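# Open the narrow cabinet's top drawer, close all others

## Task

Pull the top drawer of the slim cabinet with three drawers fully open and leave it open. Every other drawer in the room must end fully closed. No cabinet may be moved much from its spot, and the robot must not fall or be left leaning, or the task fails.

## Robot and tools

ROBOT. A Dexmate Vega: a three-wheeled mobile base, a torso whose thigh, shank and chest fold in a Z shape (torso_hip_rad, torso_knee_rad, torso_waist_rad), two seven-joint arms with two-finger grippers, and a head with pan and two tilts. Cameras: head_camera (896x560), left_wrist_camera and right_wrist_camera (672x420, on the back of each hand). In its start posture the body covers about 0.70 m by 0.63 m from above, with the front edge 0.35 m ahead of the base origin. It starts in the stand torso posture (0.469, 1.617, 1.048 for hip, knee, waist). Other presets: stand_high 0.78, 1.57, 0.44; lean_20 0.52, 1.05, 0.18; lean_45 0.52, 1.05, -0.26; low_lean_45 0, 0, -0.79 (fold the arms first). The chest's forward lean equals knee minus hip minus waist. Folded arms, joint values in order shoulder pitch, shoulder yaw, upper arm roll, elbow, forearm roll, wrist pitch, wrist yaw: left 1, 0.5, -0.6, -2.5, 0, -0.9, 0; right -1, -0.5, 0.6, -2.5, 0, 0.9, 0.

FRAMES. All positions are in metres. Base frame: origin on the floor at the base's pivot point on the centre line, x forward, y to the left, z up. The odometry frame is where the base frame was when the scene began. Each hand's reported point lies between its fingers, 0.033 m back from the closed tips; the fingers run along the hand's z axis, close along its y axis, and the camera side faces -x. Reported hand positions can be slightly wrong, more so when the arm is stretched far.

move. One call carries at most one action plus an optional "cameras" list (head_camera, left_wrist_camera, right_wrist_camera or all; [] for none). An action is either "base" and/or "joints" (optionally with "speeds" and "min_time_s"), or "target" (optionally with "min_time_s"). A call with no action just reports state and images.
- base: an object with exactly one key, a relative displacement from where the base is now: translate_m (metres, forward positive, -2 to 2), strafe_m (metres, left positive, -2 to 2; heading may drift about 0.02 rad), or rotate_rad (radians, counter-clockwise seen from above positive, -3.2 to 3.2). The front wheels steer first, costing roughly 0.5 to 1.1 s.
- joints: an object of absolute joint angles in radians, keyed by joint name. Ranges: hip 0 to 1.57, knee 0 to 3.141, waist -1.57 to 1.57 (positive leans the chest back); shoulder pitch -3.041 to 3.041 (left: positive lowers the arm; right: negative lowers it); left shoulder yaw -0.423 to 1.523, right -1.523 to 0.423; upper arm and forearm roll -3.041 to 3.041; elbow -3.041 to 0.214 (0 straight, negative bends up); wrist pitch -1.366 to 1.366 (left positive tips down, right negative tips down); left wrist yaw -1.348 to 1.087, right -1.087 to 1.348; gripper 0 (closed) to 0.785 per finger; head_pan_rad -2.792 to 2.792; head_tilt_rad -1.483 to 1.483; head_camera_tilt_rad -1.483 to 1.378.
- target: an absolute pose for one hand in the base frame: side ("left" or "right"), x, y, z in metres (-3 to 3), pitch_deg (-30 to 95; 90 points the fingers down, 0 level), heading_deg (0 fingers forward, counter-clockwise positive), roll_deg (optional, default 0), angles within -360 to 360, and line_only (true means refuse unless a straight-line path works). Straight paths up to 45 cm are used when they pass checks; otherwise an arc that may swing the elbow wide. It is checked only against the robot, which must be stationary.
- speeds: per-action top speeds: translate_m 0.04 to 0.5 m/s (default 0.3), strafe_m 0.04 to 0.3, rotate_rad 0.1 to 0.6 rad/s.
- min_time_s: 0.1 to 8 s, the shortest duration for arm and head motions.

RESULTS. base_status, joint_status, left_hand_status and right_hand_status report: done, off_target (stopped away from goal, may still push), contact_stop, time_out, not_followed (an arm's command was held back by the collision check), refused (with a reason; nothing moved), reached, short (send the same target again if it says part of a move), unfinished, limit_stop_at_motor_heat. A stop in one joint of an arm or the torso stops its whole group. Also reported: joint_positions, joint torques, motor temperatures, base_odometry, turned_by_wheels and turned_by_imu (rad since the last result), base_tilt in degrees, on_its_own, and a pictures line giving image order. If turned_by_imu exceeds 0.03 rad after a straight or sideways drive, the base probably bumped something; a time_out or near-zero count means something is blocking it.

wait: seconds from 0 to 10; the robot keeps its last command. zoom_image: camera plus region [x0, y0, x1, y1] in pixels of that camera's latest image, at most 504 wide and tall. finished_scene: scene is the current scene number; the drawer states must already hold. After ending the first scene, make no further call in that reply.

CAUTIONS. A refused call cancels the remaining motion calls of the same reply. The base does not stop at furniture; drive into drawers or doors gently, never faster than default, and slowly when leaning forward. Never let the arms strike or squeeze each other. Avoid torque faults (wrist joints tolerate only 23.5 N m) and keep arms from pressing or staying stretched, which heats motors. Don't tip the robot, slam drawers, or shove cabinets hard.

Each tool is called in YAML: its name, and indented under it one key for each argument.

## Session

move:
  cameras: ["all"]

Scene clock: 0.00 s.
Joint torques (N m): no reading
Motor temperatures (°C): left_arm=[31 31 31 26 40 35 41] | right_arm=[30 27 33 31 36 36 33]
base_odometry: x=+0.000 y=+0.000 heading=+0.000
turned_by_wheels: +0.000
turned_by_imu: +0.000
base_tilt: forward=+0.0 right=+0.8
base_status: not commanded
joint_positions: torso_hip_rad=+0.469 torso_knee_rad=+1.617 torso_waist_rad=+1.048 left_shoulder_pitch_rad=+2.217 left_shoulder_yaw_rad=-0.014 left_upper_arm_roll_rad=-0.004 left_elbow_rad=-1.080 left_forearm_roll_rad=+0.010 left_wrist_pitch_rad=-0.495 left_wrist_yaw_rad=-0.006 left_gripper_rad=+0.005 right_shoulder_pitch_rad=-2.194 right_shoulder_yaw_rad=-0.002 right_upper_arm_roll_rad=+0.006 right_elbow_rad=-1.112 right_forearm_roll_rad=+0.018 right_wrist_pitch_rad=+0.493 right_wrist_yaw_rad=-0.008 right_gripper_rad=+0.005 head_pan_rad=+0.000 head_tilt_rad=+0.000 head_camera_tilt_rad=+0.000
joint_status: not commanded
chest: x=-0.0111 y=+0.0000 z=+1.4155 quat_wxyz=(+0.999, +0.000, +0.050, +0.000) (m; base frame)
left_hand: x=+0.1501 y=+0.2220 z=+0.6144 quat_wxyz=(+0.402, -0.001, +0.915, -0.004) pitch_deg=+42.6 heading_deg=-0.5 roll_deg=-0.7 back=up (m; base frame)
right_hand: x=+0.1852 y=-0.2398 z=+0.6293 quat_wxyz=(+0.427, +0.011, +0.904, -0.007) pitch_deg=+39.4 heading_deg=-1.6 roll_deg=-0.3 back=up (m; base frame)
pictures: head_camera, left_wrist_camera, right_wrist_camera

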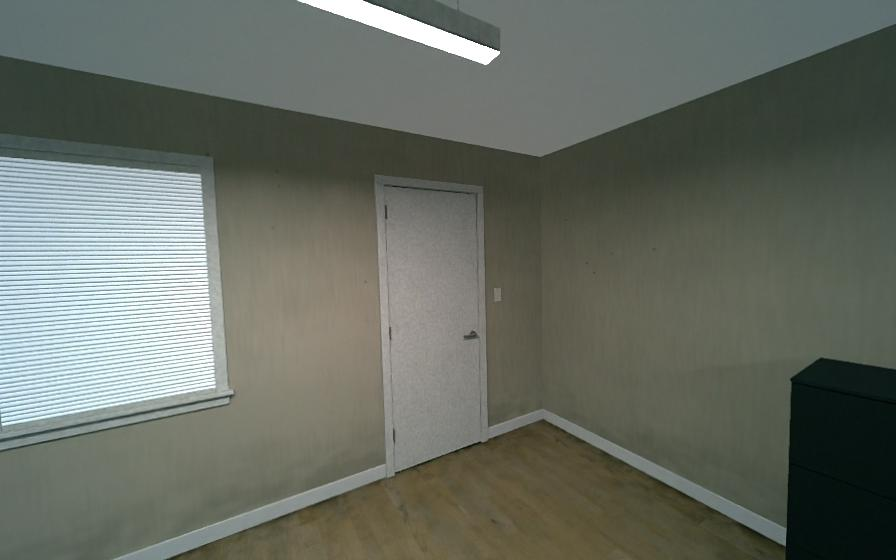

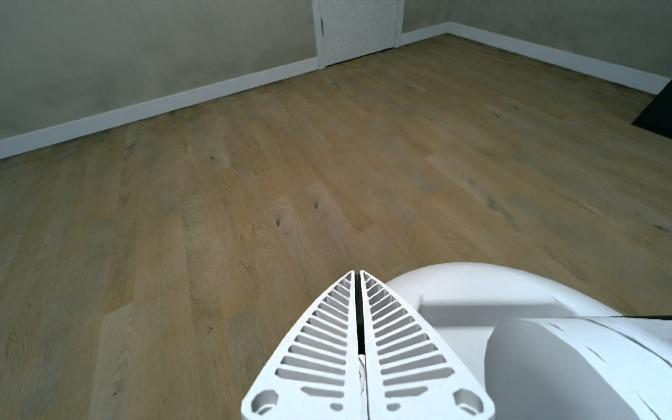

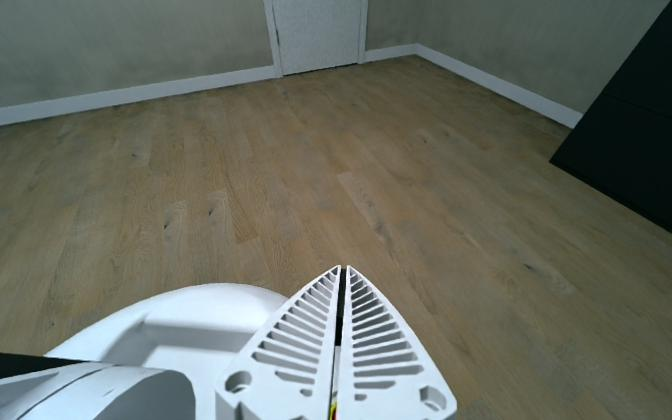

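move:
  joints: {"head_pan_rad": -1.0}
  cameras: ["head_camera"]

move:
  joints: {"head_pan_rad": -2.2}
  cameras: ["head_camera"]

move:
  joints: {"head_pan_rad": 1.2}
  cameras: ["head_camera"]

move:
  joints: {"head_pan_rad": 2.4}
  cameras: ["head_camera"]

Scene clock: 1.60 s.
Joint torques (N m): left_arm=[6.04 -0.95 -1.69 -1.95 0.22 -2.23 0.06] | right_arm=[-5.02 -0.85 0.84 -2.16 0.14 2.17 -0.08]
move: done
base_odometry: x=+0.000 y=+0.000 heading=+0.000
turned_by_wheels: +0.000
turned_by_imu: +0.000
base_tilt: forward=+0.0 right=+0.7
base_status: not commanded
joint_positions: torso_hip_rad=+0.469 torso_knee_rad=+1.617 torso_waist_rad=+1.048 left_shoulder_pitch_rad=+2.217 left_shoulder_yaw_rad=-0.014 left_upper_arm_roll_rad=-0.004 left_elbow_rad=-1.080 left_forearm_roll_rad=+0.010 left_wrist_pitch_rad=-0.495 left_wrist_yaw_rad=-0.006 left_gripper_rad=+0.005 right_shoulder_pitch_rad=-2.194 right_shoulder_yaw_rad=-0.002 right_upper_arm_roll_rad=+0.006 right_elbow_rad=-1.112 right_forearm_roll_rad=+0.018 right_wrist_pitch_rad=+0.493 right_wrist_yaw_rad=-0.008 right_gripper_rad=+0.005 head_pan_rad=-1.000 head_tilt_rad=+0.000 head_camera_tilt_rad=+0.000
joint_status: all done
chest: x=-0.0111 y=+0.0000 z=+1.4155 quat_wxyz=(+0.999, +0.000, +0.050, +0.000) (m; base frame)
left_hand: x=+0.1501 y=+0.2220 z=+0.6144 quat_wxyz=(+0.402, -0.001, +0.915, -0.004) pitch_deg=+42.6 heading_deg=-0.5 roll_deg=-0.7 back=up (m; base frame)
right_hand: x=+0.1852 y=-0.2398 z=+0.6293 quat_wxyz=(+0.427, +0.011, +0.904, -0.007) pitch_deg=+39.4 heading_deg=-1.6 roll_deg=-0.3 back=up (m; base frame)
pictures: head_camera

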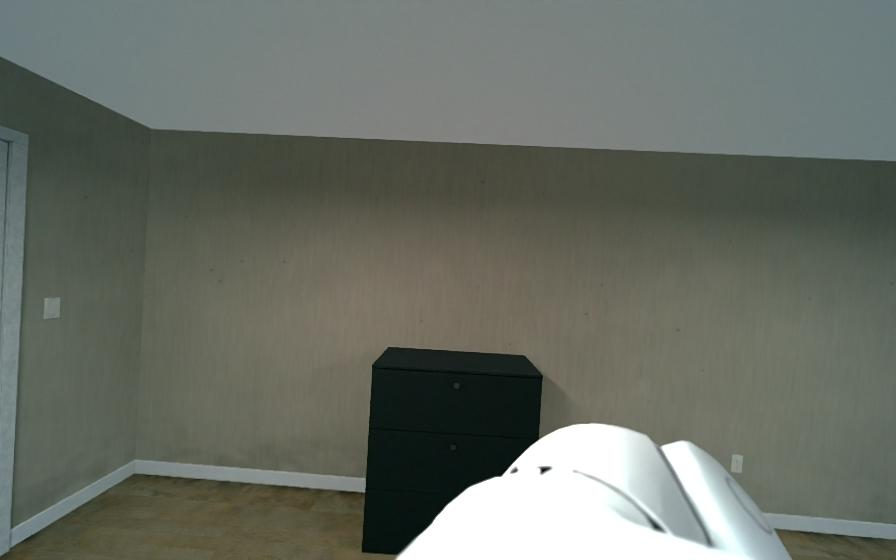

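Scene clock: 3.07 s.
Joint torques (N m): left_arm=[6.13 -0.46 -0.69 -2.26 0 -1.37 0.08] | right_arm=[-4.81 -0.89 0.42 -2.58 0.09 2.1 -0.12]
move: done
base_odometry: x=+0.000 y=+0.000 heading=+0.000
turned_by_wheels: +0.000
turned_by_imu: +0.000
base_tilt: forward=+0.1 right=+0.8
base_status: not commanded
joint_positions: torso_hip_rad=+0.469 torso_knee_rad=+1.617 torso_waist_rad=+1.048 left_shoulder_pitch_rad=+2.217 left_shoulder_yaw_rad=-0.014 left_upper_arm_roll_rad=-0.004 left_elbow_rad=-1.080 left_forearm_roll_rad=+0.010 left_wrist_pitch_rad=-0.495 left_wrist_yaw_rad=-0.006 left_gripper_rad=+0.005 right_shoulder_pitch_rad=-2.194 right_shoulder_yaw_rad=-0.002 right_upper_arm_roll_rad=+0.006 right_elbow_rad=-1.112 right_forearm_roll_rad=+0.018 right_wrist_pitch_rad=+0.493 right_wrist_yaw_rad=-0.008 right_gripper_rad=+0.005 head_pan_rad=-2.200 head_tilt_rad=+0.000 head_camera_tilt_rad=+0.000
joint_status: all done
chest: x=-0.0111 y=+0.0000 z=+1.4155 quat_wxyz=(+0.999, +0.000, +0.050, +0.000) (m; base frame)
left_hand: x=+0.1501 y=+0.2220 z=+0.6144 quat_wxyz=(+0.402, -0.001, +0.915, -0.004) pitch_deg=+42.6 heading_deg=-0.5 roll_deg=-0.7 back=up (m; base frame)
right_hand: x=+0.1852 y=-0.2398 z=+0.6293 quat_wxyz=(+0.427, +0.011, +0.904, -0.007) pitch_deg=+39.4 heading_deg=-1.6 roll_deg=-0.3 back=up (m; base frame)
pictures: head_camera

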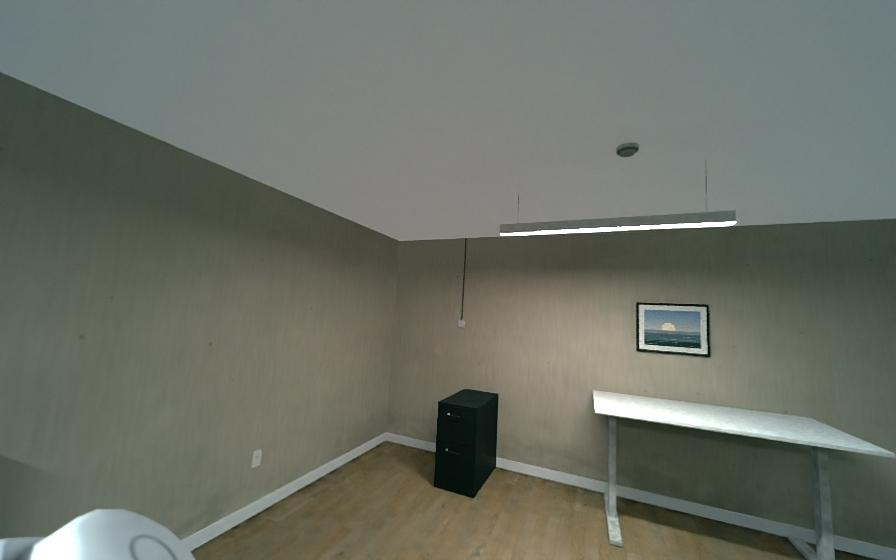

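Scene clock: 6.00 s.
Joint torques (N m): left_arm=[5.97 -1.72 -1 -2.63 0.13 -1.18 -0.03] | right_arm=[-4.01 -1.34 0.74 -2.37 0 2.55 0]
move: done
base_odometry: x=+0.000 y=+0.000 heading=+0.000
turned_by_wheels: +0.000
turned_by_imu: +0.000
base_tilt: forward=+0.1 right=+0.7
base_status: not commanded
joint_positions: torso_hip_rad=+0.469 torso_knee_rad=+1.617 torso_waist_rad=+1.048 left_shoulder_pitch_rad=+2.217 left_shoulder_yaw_rad=-0.014 left_upper_arm_roll_rad=-0.004 left_elbow_rad=-1.080 left_forearm_roll_rad=+0.010 left_wrist_pitch_rad=-0.495 left_wrist_yaw_rad=-0.006 left_gripper_rad=+0.005 right_shoulder_pitch_rad=-2.194 right_shoulder_yaw_rad=-0.002 right_upper_arm_roll_rad=+0.006 right_elbow_rad=-1.112 right_forearm_roll_rad=+0.018 right_wrist_pitch_rad=+0.493 right_wrist_yaw_rad=-0.008 right_gripper_rad=+0.005 head_pan_rad=+1.200 head_tilt_rad=+0.000 head_camera_tilt_rad=+0.000
joint_status: all done
chest: x=-0.0111 y=+0.0000 z=+1.4155 quat_wxyz=(+0.999, +0.000, +0.050, +0.000) (m; base frame)
left_hand: x=+0.1501 y=+0.2220 z=+0.6144 quat_wxyz=(+0.402, -0.001, +0.915, -0.004) pitch_deg=+42.6 heading_deg=-0.5 roll_deg=-0.7 back=up (m; base frame)
right_hand: x=+0.1852 y=-0.2398 z=+0.6293 quat_wxyz=(+0.427, +0.011, +0.904, -0.007) pitch_deg=+39.4 heading_deg=-1.6 roll_deg=-0.3 back=up (m; base frame)
pictures: head_camera

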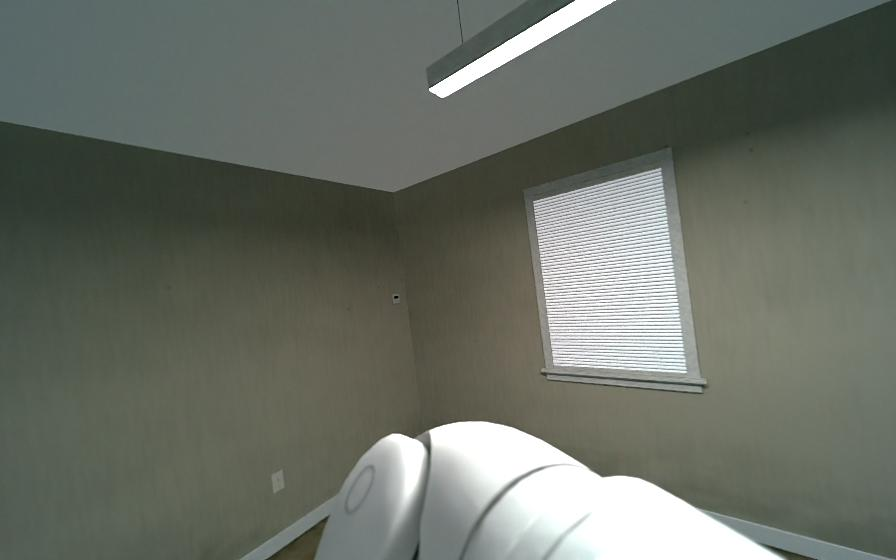

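Scene clock: 7.47 s.
Joint torques (N m): left_arm=[5.89 -1.31 -0.8 -2.16 -0.13 -1.57 -0.18] | right_arm=[-4.75 -0.2 0.36 -2.29 0.02 2.85 0.06]
move: done
base_odometry: x=+0.000 y=+0.000 heading=+0.000
turned_by_wheels: +0.000
turned_by_imu: +0.000
base_tilt: forward=+0.0 right=+0.7
base_status: not commanded
joint_positions: torso_hip_rad=+0.469 torso_knee_rad=+1.617 torso_waist_rad=+1.048 left_shoulder_pitch_rad=+2.217 left_shoulder_yaw_rad=-0.014 left_upper_arm_roll_rad=-0.004 left_elbow_rad=-1.080 left_forearm_roll_rad=+0.010 left_wrist_pitch_rad=-0.495 left_wrist_yaw_rad=-0.006 left_gripper_rad=+0.005 right_shoulder_pitch_rad=-2.194 right_shoulder_yaw_rad=-0.002 right_upper_arm_roll_rad=+0.006 right_elbow_rad=-1.112 right_forearm_roll_rad=+0.018 right_wrist_pitch_rad=+0.493 right_wrist_yaw_rad=-0.008 right_gripper_rad=+0.005 head_pan_rad=+2.400 head_tilt_rad=+0.000 head_camera_tilt_rad=+0.000
joint_status: all done
chest: x=-0.0111 y=+0.0000 z=+1.4155 quat_wxyz=(+0.999, +0.000, +0.050, +0.000) (m; base frame)
left_hand: x=+0.1501 y=+0.2220 z=+0.6144 quat_wxyz=(+0.402, -0.001, +0.915, -0.004) pitch_deg=+42.6 heading_deg=-0.5 roll_deg=-0.7 back=up (m; base frame)
right_hand: x=+0.1852 y=-0.2398 z=+0.6293 quat_wxyz=(+0.427, +0.011, +0.904, -0.007) pitch_deg=+39.4 heading_deg=-1.6 roll_deg=-0.3 back=up (m; base frame)
pictures: head_camera

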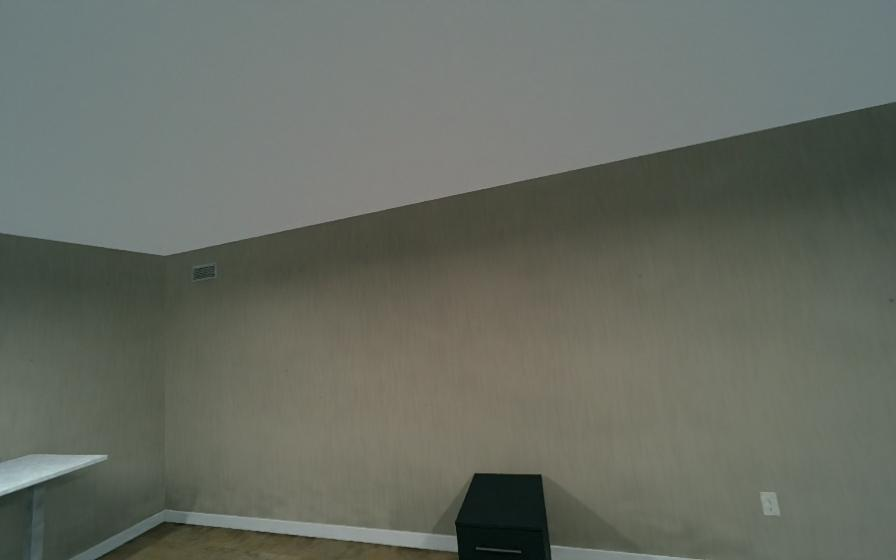

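move:
  joints: {"head_pan_rad": 2.5, "head_camera_tilt_rad": 0.5}
  cameras: ["head_camera"]

zoom_image:
  camera: "head_camera"
  region: [330, 250, 650, 500]

Scene clock: 8.67 s.
Joint torques (N m): left_arm=[7.5 0.28 -1.35 -2.7 -0.04 -1.48 -0.1] | right_arm=[-4.99 -0.26 0.66 -2.39 0.11 2.24 -0.07]
move: done
base_odometry: x=+0.000 y=+0.000 heading=+0.000
turned_by_wheels: +0.000
turned_by_imu: +0.000
base_tilt: forward=+0.1 right=+0.8
base_status: not commanded
joint_positions: torso_hip_rad=+0.469 torso_knee_rad=+1.617 torso_waist_rad=+1.048 left_shoulder_pitch_rad=+2.217 left_shoulder_yaw_rad=-0.014 left_upper_arm_roll_rad=-0.004 left_elbow_rad=-1.080 left_forearm_roll_rad=+0.010 left_wrist_pitch_rad=-0.495 left_wrist_yaw_rad=-0.006 left_gripper_rad=+0.005 right_shoulder_pitch_rad=-2.194 right_shoulder_yaw_rad=-0.002 right_upper_arm_roll_rad=+0.006 right_elbow_rad=-1.112 right_forearm_roll_rad=+0.018 right_wrist_pitch_rad=+0.493 right_wrist_yaw_rad=-0.008 right_gripper_rad=+0.005 head_pan_rad=+2.500 head_tilt_rad=+0.000 head_camera_tilt_rad=+0.500
joint_status: all done
chest: x=-0.0111 y=+0.0000 z=+1.4155 quat_wxyz=(+0.999, +0.000, +0.050, +0.000) (m; base frame)
left_hand: x=+0.1501 y=+0.2220 z=+0.6144 quat_wxyz=(+0.402, -0.001, +0.915, -0.004) pitch_deg=+42.6 heading_deg=-0.5 roll_deg=-0.7 back=up (m; base frame)
right_hand: x=+0.1852 y=-0.2398 z=+0.6293 quat_wxyz=(+0.427, +0.011, +0.904, -0.007) pitch_deg=+39.4 heading_deg=-1.6 roll_deg=-0.3 back=up (m; base frame)
pictures: head_camera

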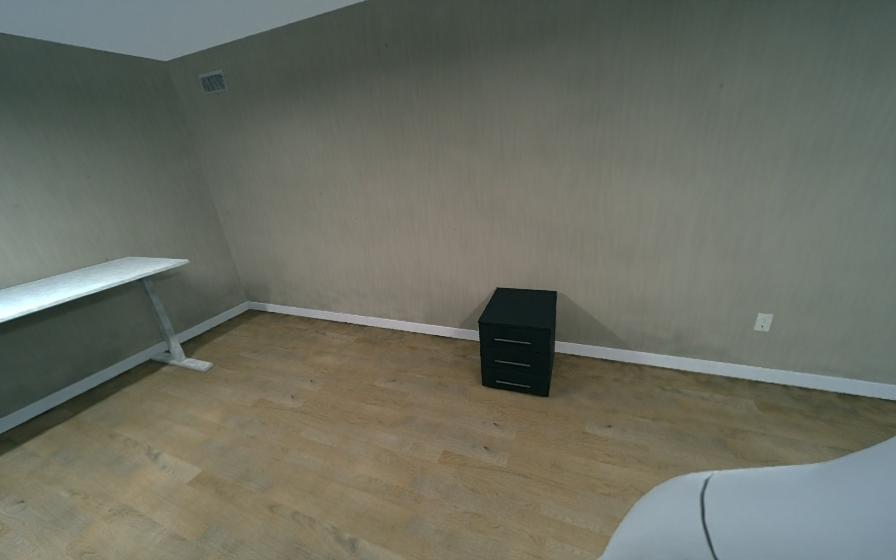

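Scaled by 1.575 from the camera's 896x560 image, which has a finer 960x600 frame.

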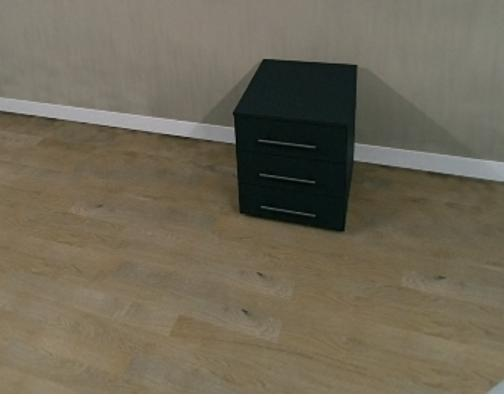

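move:
  base: {"rotate_rad": 2.33}
  joints: {"head_pan_rad": 0, "head_camera_tilt_rad": 0.6}
  cameras: ["head_camera"]

zoom_image:
  camera: "head_camera"
  region: [350, 150, 550, 350]

Scene clock: 14.50 s.
Joint torques (N m): left_arm=[6.31 -0.01 -0.7 -2.44 0.15 -1.42 0.03] | right_arm=[-4.26 -1.08 0.46 -3.05 0.06 2.29 -0.18]
move: done
base_odometry: x=+0.003 y=-0.001 heading=+2.337
turned_by_wheels: +2.337
turned_by_imu: +2.325
base_tilt: forward=+0.0 right=+0.8
base_status: done
joint_positions: torso_hip_rad=+0.469 torso_knee_rad=+1.617 torso_waist_rad=+1.048 left_shoulder_pitch_rad=+2.217 left_shoulder_yaw_rad=-0.014 left_upper_arm_roll_rad=-0.004 left_elbow_rad=-1.080 left_forearm_roll_rad=+0.010 left_wrist_pitch_rad=-0.495 left_wrist_yaw_rad=-0.006 left_gripper_rad=+0.005 right_shoulder_pitch_rad=-2.194 right_shoulder_yaw_rad=-0.002 right_upper_arm_roll_rad=+0.006 right_elbow_rad=-1.112 right_forearm_roll_rad=+0.018 right_wrist_pitch_rad=+0.493 right_wrist_yaw_rad=-0.008 right_gripper_rad=+0.005 head_pan_rad=+0.000 head_tilt_rad=+0.000 head_camera_tilt_rad=+0.600
joint_status: all done
chest: x=-0.0111 y=+0.0000 z=+1.4155 quat_wxyz=(+0.999, +0.000, +0.050, +0.000) (m; base frame)
left_hand: x=+0.1501 y=+0.2220 z=+0.6144 quat_wxyz=(+0.402, -0.001, +0.915, -0.004) pitch_deg=+42.6 heading_deg=-0.5 roll_deg=-0.7 back=up (m; base frame)
right_hand: x=+0.1852 y=-0.2398 z=+0.6293 quat_wxyz=(+0.427, +0.011, +0.904, -0.007) pitch_deg=+39.4 heading_deg=-1.6 roll_deg=-0.3 back=up (m; base frame)
pictures: head_camera

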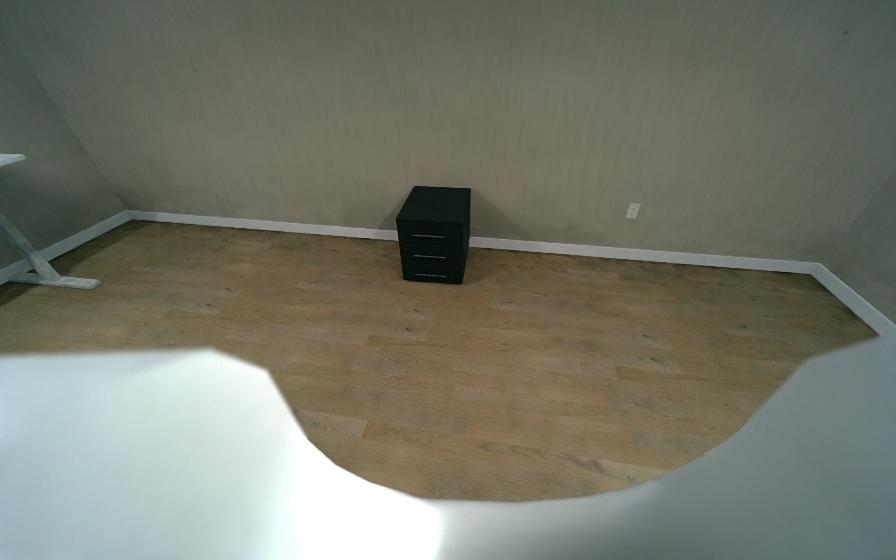

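Scaled by 2.520 from the camera's 896x560 image, which has a finer 960x600 frame.

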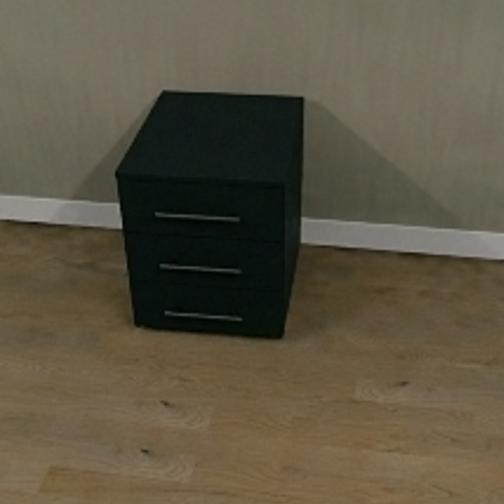

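move:
  joints: {"torso_hip_rad": 0.52, "torso_knee_rad": 1.05, "torso_waist_rad": 0.18}
  cameras: ["all"]

Scene clock: 19.90 s.
Joint torques (N m): left_arm=[10.47 -1.4 -1.02 -1.27 0.13 -1.37 -0.15] | right_arm=[-10.52 -0.66 0.16 -0.22 0.16 2.11 0.05]
move: done
base_odometry: x=+0.003 y=-0.001 heading=+2.337
turned_by_wheels: +0.000
turned_by_imu: +0.000
base_tilt: forward=+0.0 right=+0.8
base_status: not commanded
joint_positions: torso_hip_rad=+0.520 torso_knee_rad=+1.050 torso_waist_rad=+0.180 left_shoulder_pitch_rad=+2.217 left_shoulder_yaw_rad=-0.014 left_upper_arm_roll_rad=-0.004 left_elbow_rad=-1.080 left_forearm_roll_rad=+0.010 left_wrist_pitch_rad=-0.495 left_wrist_yaw_rad=-0.006 left_gripper_rad=+0.005 right_shoulder_pitch_rad=-2.194 right_shoulder_yaw_rad=-0.002 right_upper_arm_roll_rad=+0.006 right_elbow_rad=-1.112 right_forearm_roll_rad=+0.018 right_wrist_pitch_rad=+0.493 right_wrist_yaw_rad=-0.008 right_gripper_rad=+0.005 head_pan_rad=+0.000 head_tilt_rad=+0.000 head_camera_tilt_rad=+0.600
joint_status: all done
chest: x=-0.1368 y=+0.0000 z=+1.2996 quat_wxyz=(+0.985, +0.000, +0.174, +0.000) (m; base frame)
left_hand: x=-0.1787 y=+0.2220 z=+0.4834 quat_wxyz=(+0.285, -0.002, +0.959, -0.004) pitch_deg=+56.9 heading_deg=-0.7 roll_deg=-0.9 back=up (m; base frame)
right_hand: x=-0.1411 y=-0.2398 z=+0.4893 quat_wxyz=(+0.311, +0.010, +0.950, -0.008) pitch_deg=+53.7 heading_deg=-2.1 roll_deg=-0.9 back=up (m; base frame)
pictures: head_camera, left_wrist_camera, right_wrist_camera

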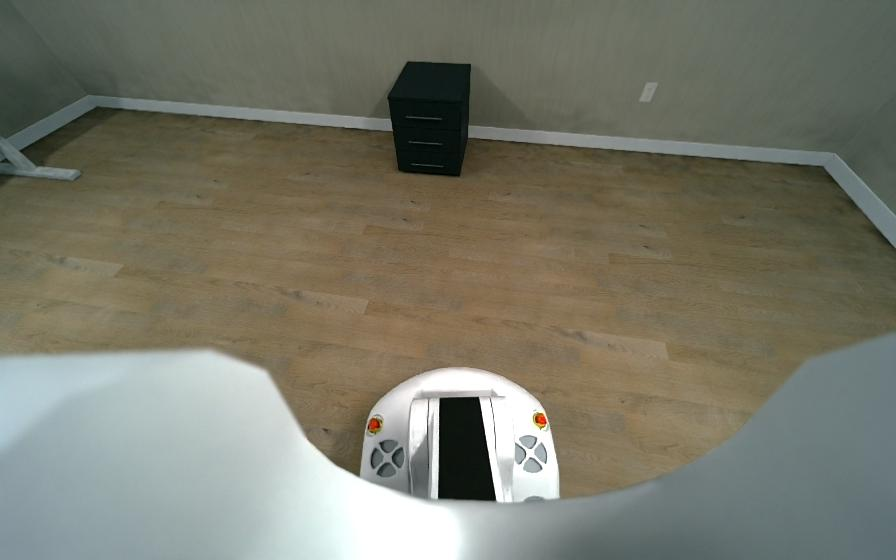

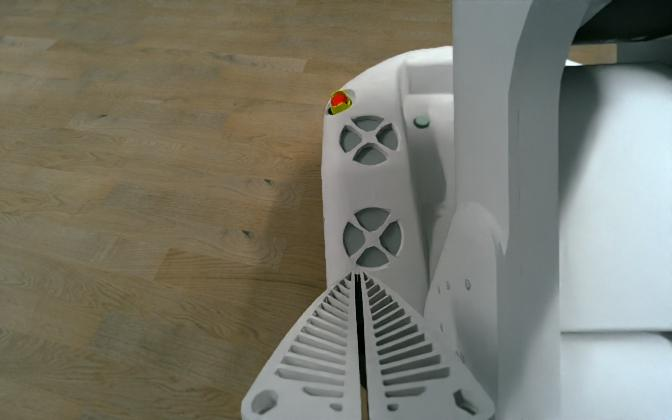

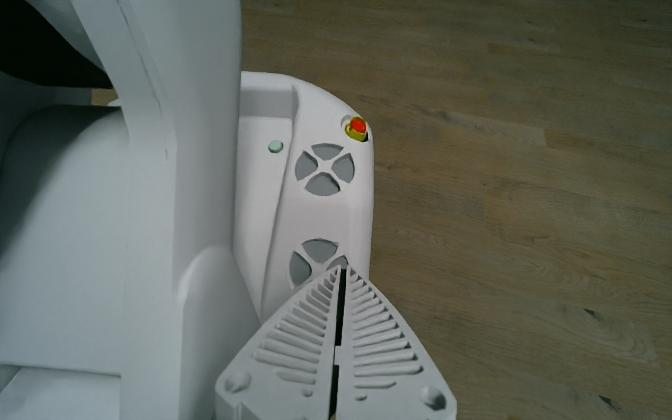

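move:
  joints: {"left_shoulder_pitch_rad": 1.0, "left_elbow_rad": -1.8, "left_wrist_pitch_rad": 0.3, "right_shoulder_pitch_rad": -1.0, "right_elbow_rad": -1.8, "right_wrist_pitch_rad": -0.3}

move:
  joints: {"torso_hip_rad": 0.25, "torso_knee_rad": 0.6, "torso_waist_rad": -0.1, "head_camera_tilt_rad": 0.3}
  cameras: ["head_camera", "right_wrist_camera"]

Scene clock: 26.40 s.
Joint torques (N m): left_arm=[-26.81 -0.9 -0.9 -7.33 0.28 -1.75 -0.04] | right_arm=[30.78 -2.14 0.38 -8.51 0.01 2.29 -0.09]
move: done
base_odometry: x=+0.003 y=-0.001 heading=+2.337
turned_by_wheels: +0.000
turned_by_imu: +0.000
base_tilt: forward=+0.0 right=+0.8
base_status: not commanded
joint_positions: torso_hip_rad=+0.520 torso_knee_rad=+1.050 torso_waist_rad=+0.180 left_shoulder_pitch_rad=+1.004 left_shoulder_yaw_rad=-0.014 left_upper_arm_roll_rad=-0.004 left_elbow_rad=-1.797 left_forearm_roll_rad=+0.010 left_wrist_pitch_rad=+0.297 left_wrist_yaw_rad=-0.006 left_gripper_rad=+0.005 right_shoulder_pitch_rad=-1.004 right_shoulder_yaw_rad=-0.002 right_upper_arm_roll_rad=+0.006 right_elbow_rad=-1.798 right_forearm_roll_rad=+0.018 right_wrist_pitch_rad=-0.298 right_wrist_yaw_rad=-0.008 right_gripper_rad=+0.005 head_pan_rad=+0.000 head_tilt_rad=+0.000 head_camera_tilt_rad=+0.600
joint_status: all done
chest: x=-0.1368 y=+0.0000 z=+1.2996 quat_wxyz=(+0.985, +0.000, +0.174, +0.000) (m; base frame)
left_hand: x=+0.6302 y=+0.2274 z=+1.1377 quat_wxyz=(+0.757, -0.002, +0.654, -0.002) pitch_deg=-8.3 heading_deg=+0.0 roll_deg=-0.3 back=up (m; base frame)
right_hand: x=+0.6302 y=-0.2346 z=+1.1381 quat_wxyz=(+0.757, +0.008, +0.654, +0.003) pitch_deg=-8.4 heading_deg=-0.5 roll_deg=+1.0 back=up (m; base frame)
pictures: none

Scene clock: 29.37 s.
Joint torques (N m): left_arm=[-24.48 -1.24 -1.44 -7.62 0.18 -1.85 -0.24] | right_arm=[29.13 -1 0.5 -9.33 0.1 2.17 0.01]
move: done
base_odometry: x=+0.003 y=-0.001 heading=+2.337
turned_by_wheels: +0.000
turned_by_imu: +0.000
base_tilt: forward=+0.0 right=+0.8
base_status: not commanded
joint_positions: torso_hip_rad=+0.250 torso_knee_rad=+0.600 torso_waist_rad=-0.100 left_shoulder_pitch_rad=+1.000 left_shoulder_yaw_rad=-0.014 left_upper_arm_roll_rad=-0.004 left_elbow_rad=-1.800 left_forearm_roll_rad=+0.010 left_wrist_pitch_rad=+0.300 left_wrist_yaw_rad=-0.006 left_gripper_rad=+0.005 right_shoulder_pitch_rad=-1.000 right_shoulder_yaw_rad=-0.002 right_upper_arm_roll_rad=+0.006 right_elbow_rad=-1.800 right_forearm_roll_rad=+0.018 right_wrist_pitch_rad=-0.300 right_wrist_yaw_rad=-0.008 right_gripper_rad=+0.005 head_pan_rad=+0.000 head_tilt_rad=+0.000 head_camera_tilt_rad=+0.300
joint_status: all done
chest: x=-0.0800 y=+0.0000 z=+1.1384 quat_wxyz=(+0.975, +0.000, +0.223, +0.000) (m; base frame)
left_hand: x=+0.6677 y=+0.2274 z=+0.9043 quat_wxyz=(+0.724, -0.002, +0.689, -0.002) pitch_deg=-2.8 heading_deg=+0.0 roll_deg=-0.3 back=up (m; base frame)
right_hand: x=+0.6677 y=-0.2345 z=+0.9041 quat_wxyz=(+0.724, +0.009, +0.690, +0.003) pitch_deg=-2.8 heading_deg=-0.5 roll_deg=+0.9 back=up (m; base frame)
pictures: head_camera, right_wrist_camera

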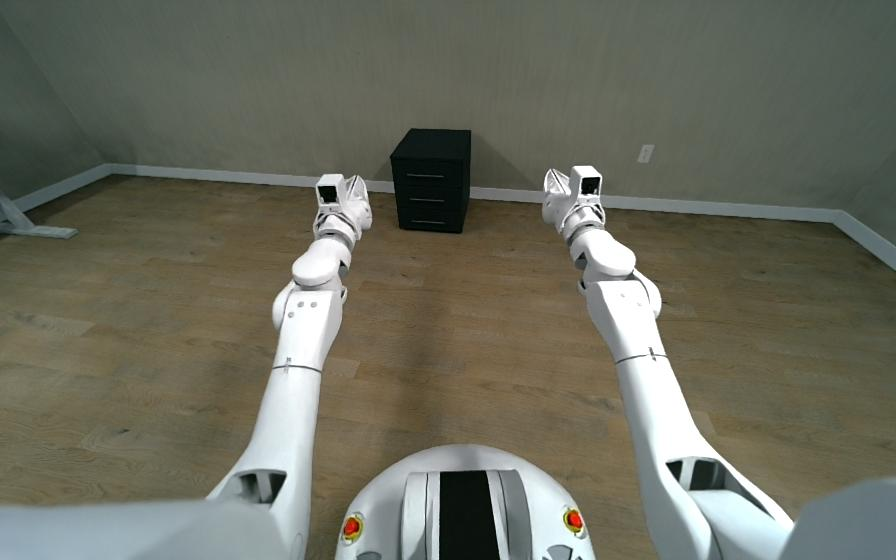

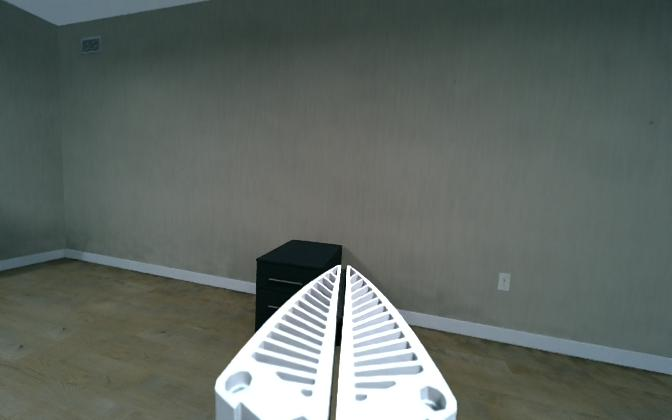

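zoom_image:
  camera: "head_camera"
  region: [370, 110, 490, 250]

Scaled by 3.600 from the camera's 896x560 image, which has a finer 960x600 frame.

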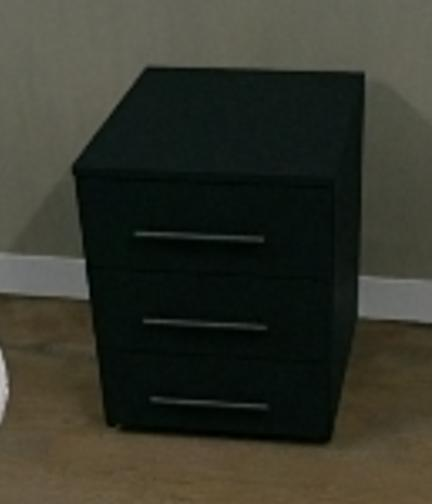

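move:
  base: {"rotate_rad": -0.12}

move:
  base: {"strafe_m": 0.13}

move:
  base: {"translate_m": 0.6}
  joints: {"head_camera_tilt_rad": 0.5}
  cameras: ["head_camera"]

zoom_image:
  camera: "head_camera"
  region: [300, 80, 500, 260]

Scene clock: 31.77 s.
Joint torques (N m): left_arm=[-23.49 -0.14 -0.06 -8.48 0.13 -1.54 -0.22] | right_arm=[28.5 -0.2 1.16 -8.72 0.21 2.36 -0.19]
move: done
base_odometry: x=+0.003 y=-0.001 heading=+2.217
turned_by_wheels: -0.120
turned_by_imu: -0.119
base_tilt: forward=+0.0 right=+0.8
base_status: done
joint_positions: torso_hip_rad=+0.250 torso_knee_rad=+0.600 torso_waist_rad=-0.100 left_shoulder_pitch_rad=+1.000 left_shoulder_yaw_rad=-0.014 left_upper_arm_roll_rad=-0.004 left_elbow_rad=-1.800 left_forearm_roll_rad=+0.010 left_wrist_pitch_rad=+0.300 left_wrist_yaw_rad=-0.006 left_gripper_rad=+0.005 right_shoulder_pitch_rad=-1.000 right_shoulder_yaw_rad=-0.002 right_upper_arm_roll_rad=+0.006 right_elbow_rad=-1.800 right_forearm_roll_rad=+0.018 right_wrist_pitch_rad=-0.300 right_wrist_yaw_rad=-0.008 right_gripper_rad=+0.005 head_pan_rad=+0.000 head_tilt_rad=+0.000 head_camera_tilt_rad=+0.300
joint_status: not commanded
chest: x=-0.0800 y=+0.0000 z=+1.1384 quat_wxyz=(+0.975, +0.000, +0.223, +0.000) (m; base frame)
left_hand: x=+0.6677 y=+0.2274 z=+0.9043 quat_wxyz=(+0.724, -0.002, +0.689, -0.002) pitch_deg=-2.8 heading_deg=+0.0 roll_deg=-0.3 back=up (m; base frame)
right_hand: x=+0.6677 y=-0.2345 z=+0.9041 quat_wxyz=(+0.724, +0.009, +0.690, +0.003) pitch_deg=-2.8 heading_deg=-0.5 roll_deg=+0.9 back=up (m; base frame)
pictures: none

Scene clock: 34.37 s.
Joint torques (N m): left_arm=[-24.37 0.82 0 -7.29 -0.14 -2.23 -0.04] | right_arm=[29.54 -1.75 0.82 -8.82 0.07 2.16 0.04]
move: done
base_odometry: x=-0.100 y=-0.079 heading=+2.220
turned_by_wheels: +0.003
turned_by_imu: +0.002
base_tilt: forward=+0.0 right=+0.7
base_status: done
joint_positions: torso_hip_rad=+0.250 torso_knee_rad=+0.600 torso_waist_rad=-0.100 left_shoulder_pitch_rad=+1.000 left_shoulder_yaw_rad=-0.014 left_upper_arm_roll_rad=-0.004 left_elbow_rad=-1.800 left_forearm_roll_rad=+0.010 left_wrist_pitch_rad=+0.300 left_wrist_yaw_rad=-0.006 left_gripper_rad=+0.005 right_shoulder_pitch_rad=-1.000 right_shoulder_yaw_rad=-0.002 right_upper_arm_roll_rad=+0.006 right_elbow_rad=-1.800 right_forearm_roll_rad=+0.018 right_wrist_pitch_rad=-0.300 right_wrist_yaw_rad=-0.008 right_gripper_rad=+0.005 head_pan_rad=+0.000 head_tilt_rad=+0.000 head_camera_tilt_rad=+0.300
joint_status: not commanded
chest: x=-0.0800 y=+0.0000 z=+1.1384 quat_wxyz=(+0.975, +0.000, +0.223, +0.000) (m; base frame)
left_hand: x=+0.6677 y=+0.2274 z=+0.9043 quat_wxyz=(+0.724, -0.002, +0.689, -0.002) pitch_deg=-2.8 heading_deg=+0.0 roll_deg=-0.3 back=up (m; base frame)
right_hand: x=+0.6677 y=-0.2345 z=+0.9041 quat_wxyz=(+0.724, +0.009, +0.690, +0.003) pitch_deg=-2.8 heading_deg=-0.5 roll_deg=+0.9 back=up (m; base frame)
pictures: none

Scene clock: 38.53 s.
Joint torques (N m): left_arm=[-24.59 -2.51 -0.72 -7.37 0.16 -1.28 -0.42] | right_arm=[28 -1.34 0.23 -8.58 0.1 2.44 0.02]
move: done
base_odometry: x=-0.463 y=+0.399 heading=+2.220
turned_by_wheels: -0.001
turned_by_imu: +0.000
base_tilt: forward=+0.0 right=+0.7
base_status: done
joint_positions: torso_hip_rad=+0.250 torso_knee_rad=+0.600 torso_waist_rad=-0.100 left_shoulder_pitch_rad=+1.000 left_shoulder_yaw_rad=-0.014 left_upper_arm_roll_rad=-0.004 left_elbow_rad=-1.800 left_forearm_roll_rad=+0.010 left_wrist_pitch_rad=+0.300 left_wrist_yaw_rad=-0.006 left_gripper_rad=+0.005 right_shoulder_pitch_rad=-1.000 right_shoulder_yaw_rad=-0.002 right_upper_arm_roll_rad=+0.006 right_elbow_rad=-1.800 right_forearm_roll_rad=+0.018 right_wrist_pitch_rad=-0.300 right_wrist_yaw_rad=-0.008 right_gripper_rad=+0.005 head_pan_rad=+0.000 head_tilt_rad=+0.000 head_camera_tilt_rad=+0.500
joint_status: all done
chest: x=-0.0800 y=+0.0000 z=+1.1384 quat_wxyz=(+0.975, +0.000, +0.223, +0.000) (m; base frame)
left_hand: x=+0.6677 y=+0.2274 z=+0.9043 quat_wxyz=(+0.724, -0.002, +0.690, -0.002) pitch_deg=-2.8 heading_deg=+0.0 roll_deg=-0.3 back=up (m; base frame)
right_hand: x=+0.6677 y=-0.2345 z=+0.9041 quat_wxyz=(+0.724, +0.009, +0.690, +0.003) pitch_deg=-2.8 heading_deg=-0.5 roll_deg=+0.9 back=up (m; base frame)
pictures: head_camera

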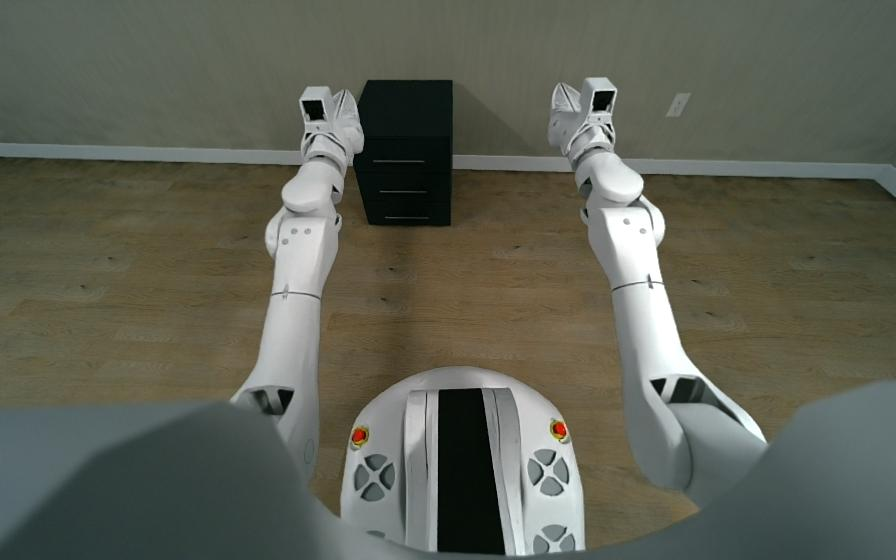

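Scaled by 2.520 from the camera's 896x560 image, which has a finer 960x600 frame.

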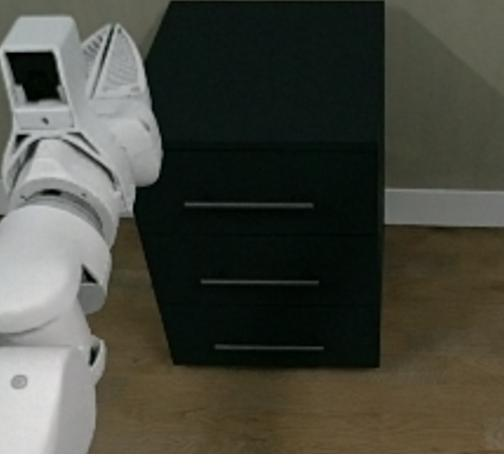

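move:
  target: {"side": "left", "x": 0.66, "y": 0.214, "z": 0.42, "pitch_deg": 0, "heading_deg": 0, "roll_deg": 90}
  cameras: ["head_camera", "left_wrist_camera"]

Scene clock: 39.23 s.
Joint torques (N m): left_arm=[-22.7 0.08 -1.05 -8.15 0 -2.29 0.05] | right_arm=[29.4 -2.54 0.82 -8.3 0 2.75 -0.11]
move: refused
base_odometry: x=-0.463 y=+0.399 heading=+2.220
turned_by_wheels: +0.000
turned_by_imu: +0.000
base_tilt: forward=+0.0 right=+0.7
base_status: not commanded
joint_positions: torso_hip_rad=+0.250 torso_knee_rad=+0.600 torso_waist_rad=-0.100 left_shoulder_pitch_rad=+1.000 left_shoulder_yaw_rad=-0.014 left_upper_arm_roll_rad=-0.004 left_elbow_rad=-1.800 left_forearm_roll_rad=+0.010 left_wrist_pitch_rad=+0.300 left_wrist_yaw_rad=-0.006 left_gripper_rad=+0.005 right_shoulder_pitch_rad=-1.000 right_shoulder_yaw_rad=-0.002 right_upper_arm_roll_rad=+0.006 right_elbow_rad=-1.800 right_forearm_roll_rad=+0.018 right_wrist_pitch_rad=-0.300 right_wrist_yaw_rad=-0.008 right_gripper_rad=+0.005 head_pan_rad=+0.000 head_tilt_rad=+0.000 head_camera_tilt_rad=+0.500
joint_status: not commanded
chest: x=-0.0800 y=+0.0000 z=+1.1384 quat_wxyz=(+0.975, +0.000, +0.223, +0.000) (m; base frame)
left_hand: x=+0.6677 y=+0.2274 z=+0.9043 quat_wxyz=(+0.724, -0.002, +0.690, -0.002) pitch_deg=-2.8 heading_deg=+0.0 roll_deg=-0.3 back=up (m; base frame)
left_hand_status: refused: no posture of the arm gets there (out of reach): the closest leaves the hand 16.2 cm and 2 deg from the pose. Nothing moved.
right_hand: x=+0.6677 y=-0.2345 z=+0.9041 quat_wxyz=(+0.724, +0.009, +0.690, +0.003) pitch_deg=-2.8 heading_deg=-0.5 roll_deg=+0.9 back=up (m; base frame)
pictures: head_camera, left_wrist_camera

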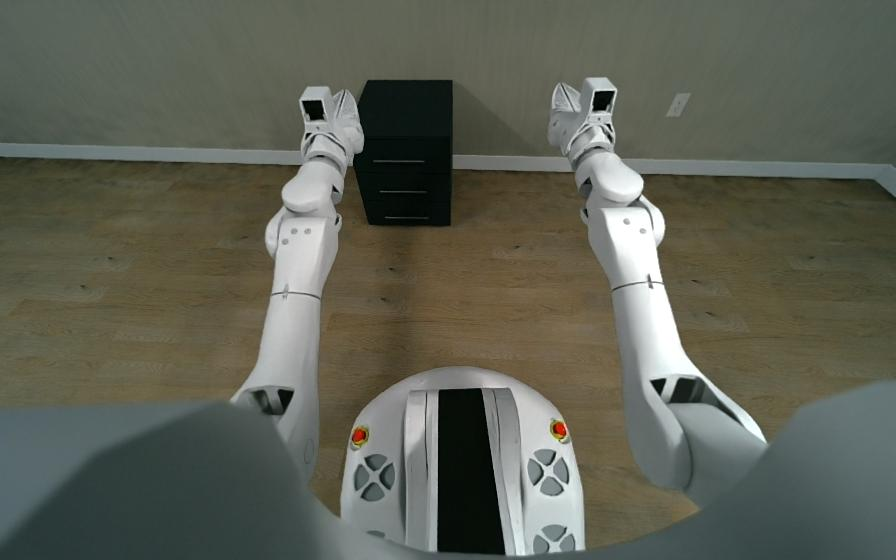

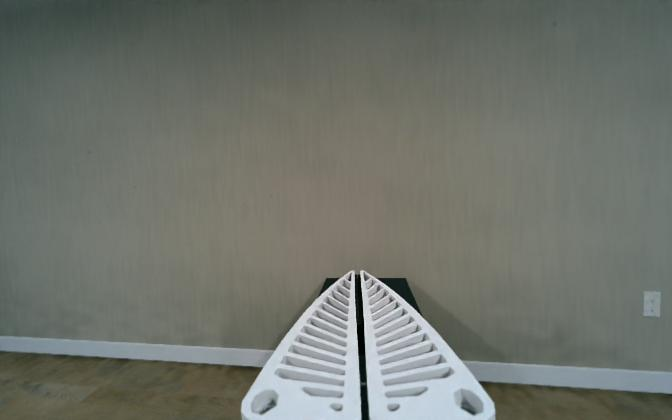

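move:
  joints: {"torso_hip_rad": 0.05, "torso_knee_rad": 0.3, "torso_waist_rad": -0.4, "head_camera_tilt_rad": 0.25}

move:
  target: {"side": "left", "x": 0.66, "y": 0.214, "z": 0.42, "pitch_deg": 0, "heading_deg": 0, "roll_deg": 90}
  cameras: ["head_camera", "left_wrist_camera"]

Scene clock: 42.00 s.
Joint torques (N m): left_arm=[-19.7 0.4 -0.8 -8.3 0.3 -1.86 -0.04] | right_arm=[24.84 -1.6 0.17 -8.19 0.12 1.77 -0.12]
move: done
base_odometry: x=-0.463 y=+0.399 heading=+2.220
turned_by_wheels: +0.000
turned_by_imu: +0.000
base_tilt: forward=+0.0 right=+0.7
base_status: not commanded
joint_positions: torso_hip_rad=+0.050 torso_knee_rad=+0.300 torso_waist_rad=-0.400 left_shoulder_pitch_rad=+1.000 left_shoulder_yaw_rad=-0.014 left_upper_arm_roll_rad=-0.004 left_elbow_rad=-1.800 left_forearm_roll_rad=+0.010 left_wrist_pitch_rad=+0.300 left_wrist_yaw_rad=-0.006 left_gripper_rad=+0.005 right_shoulder_pitch_rad=-1.000 right_shoulder_yaw_rad=-0.002 right_upper_arm_roll_rad=+0.006 right_elbow_rad=-1.800 right_forearm_roll_rad=+0.018 right_wrist_pitch_rad=-0.300 right_wrist_yaw_rad=-0.008 right_gripper_rad=+0.005 head_pan_rad=+0.000 head_tilt_rad=+0.000 head_camera_tilt_rad=+0.250
joint_status: all done
chest: x=+0.0086 y=+0.0000 z=+0.9903 quat_wxyz=(+0.948, +0.000, +0.319, +0.000) (m; base frame)
left_hand: x=+0.6949 y=+0.2274 z=+0.6123 quat_wxyz=(+0.652, -0.002, +0.758, -0.002) pitch_deg=+8.6 heading_deg=+0.0 roll_deg=-0.3 back=up (m; base frame)
right_hand: x=+0.6948 y=-0.2345 z=+0.6121 quat_wxyz=(+0.652, +0.009, +0.758, +0.002) pitch_deg=+8.7 heading_deg=-0.5 roll_deg=+0.8 back=up (m; base frame)
pictures: none

Scene clock: 42.30 s.
Joint torques (N m): left_arm=[-19.61 0.73 -1.6 -7.45 0.22 -2.5 -0.19] | right_arm=[24.54 -1.32 0.56 -8.11 0.16 2.59 -0.09]
move: refused
base_odometry: x=-0.463 y=+0.399 heading=+2.220
turned_by_wheels: +0.000
turned_by_imu: +0.000
base_tilt: forward=+0.1 right=+0.8
base_status: not commanded
joint_positions: torso_hip_rad=+0.050 torso_knee_rad=+0.300 torso_waist_rad=-0.400 left_shoulder_pitch_rad=+1.000 left_shoulder_yaw_rad=-0.014 left_upper_arm_roll_rad=-0.004 left_elbow_rad=-1.800 left_forearm_roll_rad=+0.010 left_wrist_pitch_rad=+0.300 left_wrist_yaw_rad=-0.006 left_gripper_rad=+0.005 right_shoulder_pitch_rad=-1.000 right_shoulder_yaw_rad=-0.002 right_upper_arm_roll_rad=+0.006 right_elbow_rad=-1.800 right_forearm_roll_rad=+0.018 right_wrist_pitch_rad=-0.300 right_wrist_yaw_rad=-0.008 right_gripper_rad=+0.005 head_pan_rad=+0.000 head_tilt_rad=+0.000 head_camera_tilt_rad=+0.250
joint_status: not commanded
chest: x=+0.0086 y=+0.0000 z=+0.9903 quat_wxyz=(+0.948, +0.000, +0.319, +0.000) (m; base frame)
left_hand: x=+0.6949 y=+0.2274 z=+0.6123 quat_wxyz=(+0.652, -0.002, +0.758, -0.002) pitch_deg=+8.6 heading_deg=+0.0 roll_deg=-0.3 back=up (m; base frame)
left_hand_status: refused: no posture of the arm gets there (out of reach): the closest leaves the hand 0.0 cm and 0 deg from the pose. Nothing moved.
right_hand: x=+0.6948 y=-0.2345 z=+0.6121 quat_wxyz=(+0.652, +0.009, +0.758, +0.002) pitch_deg=+8.7 heading_deg=-0.5 roll_deg=+0.8 back=up (m; base frame)
pictures: head_camera, left_wrist_camera

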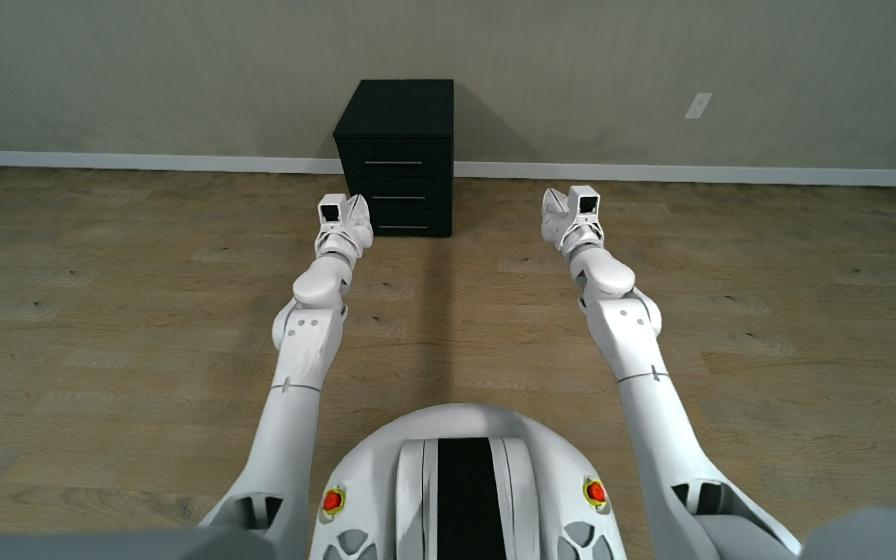

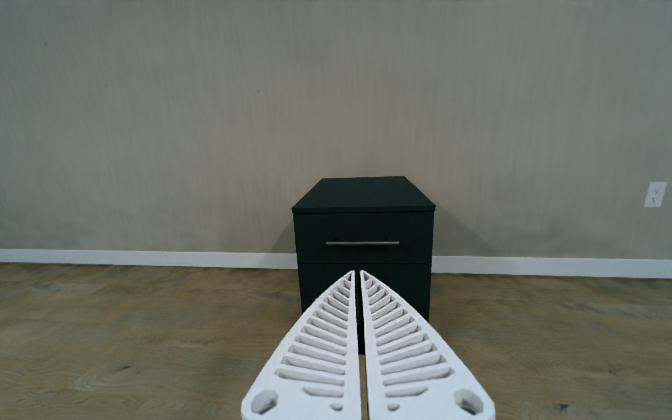

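move:
  target: {"side": "left", "x": 0.72, "y": 0.214, "z": 0.42, "pitch_deg": 5, "heading_deg": 0, "roll_deg": 90}
  cameras: ["head_camera", "left_wrist_camera"]

Scene clock: 42.83 s.
Joint torques (N m): left_arm=[-19.1 -0.49 -1.16 -7.48 -0.17 -2.58 -0.13] | right_arm=[24.3 -1.09 0.77 -8.11 0.19 2.45 -0.02]
move: refused
base_odometry: x=-0.463 y=+0.399 heading=+2.220
turned_by_wheels: +0.000
turned_by_imu: +0.000
base_tilt: forward=+0.1 right=+0.7
base_status: not commanded
joint_positions: torso_hip_rad=+0.050 torso_knee_rad=+0.300 torso_waist_rad=-0.400 left_shoulder_pitch_rad=+1.000 left_shoulder_yaw_rad=-0.014 left_upper_arm_roll_rad=-0.004 left_elbow_rad=-1.800 left_forearm_roll_rad=+0.010 left_wrist_pitch_rad=+0.300 left_wrist_yaw_rad=-0.006 left_gripper_rad=+0.005 right_shoulder_pitch_rad=-1.000 right_shoulder_yaw_rad=-0.002 right_upper_arm_roll_rad=+0.006 right_elbow_rad=-1.800 right_forearm_roll_rad=+0.018 right_wrist_pitch_rad=-0.300 right_wrist_yaw_rad=-0.008 right_gripper_rad=+0.005 head_pan_rad=+0.000 head_tilt_rad=+0.000 head_camera_tilt_rad=+0.250
joint_status: not commanded
chest: x=+0.0086 y=+0.0000 z=+0.9903 quat_wxyz=(+0.948, +0.000, +0.319, +0.000) (m; base frame)
left_hand: x=+0.6949 y=+0.2274 z=+0.6123 quat_wxyz=(+0.652, -0.002, +0.758, -0.002) pitch_deg=+8.6 heading_deg=+0.0 roll_deg=-0.3 back=up (m; base frame)
left_hand_status: refused: no posture of the arm gets there (out of reach): the closest leaves the hand 1.0 cm and 0 deg from the pose. Nothing moved.
right_hand: x=+0.6948 y=-0.2345 z=+0.6121 quat_wxyz=(+0.652, +0.009, +0.758, +0.002) pitch_deg=+8.7 heading_deg=-0.5 roll_deg=+0.8 back=up (m; base frame)
pictures: head_camera, left_wrist_camera

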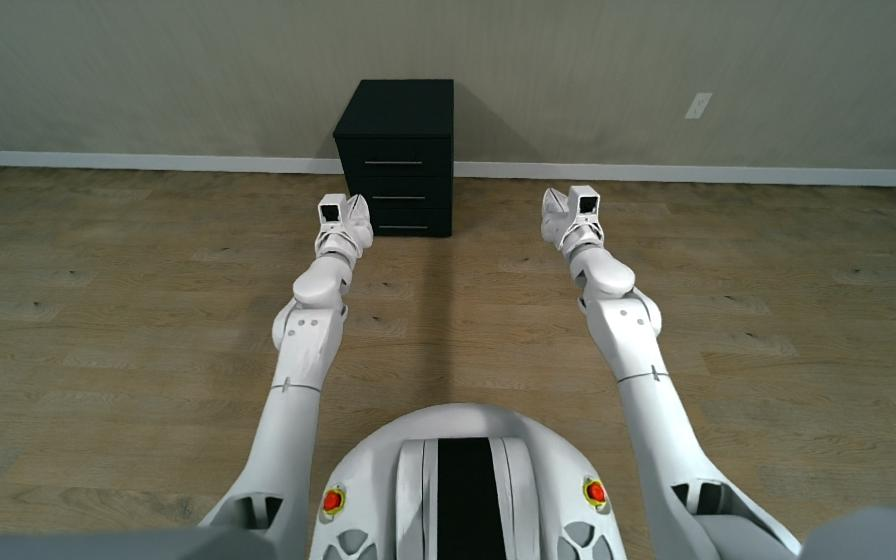

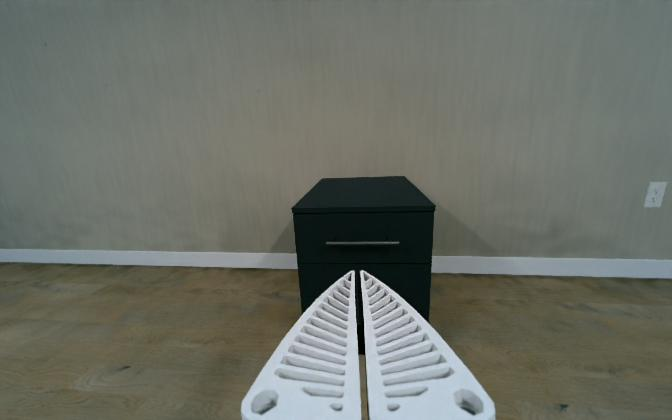

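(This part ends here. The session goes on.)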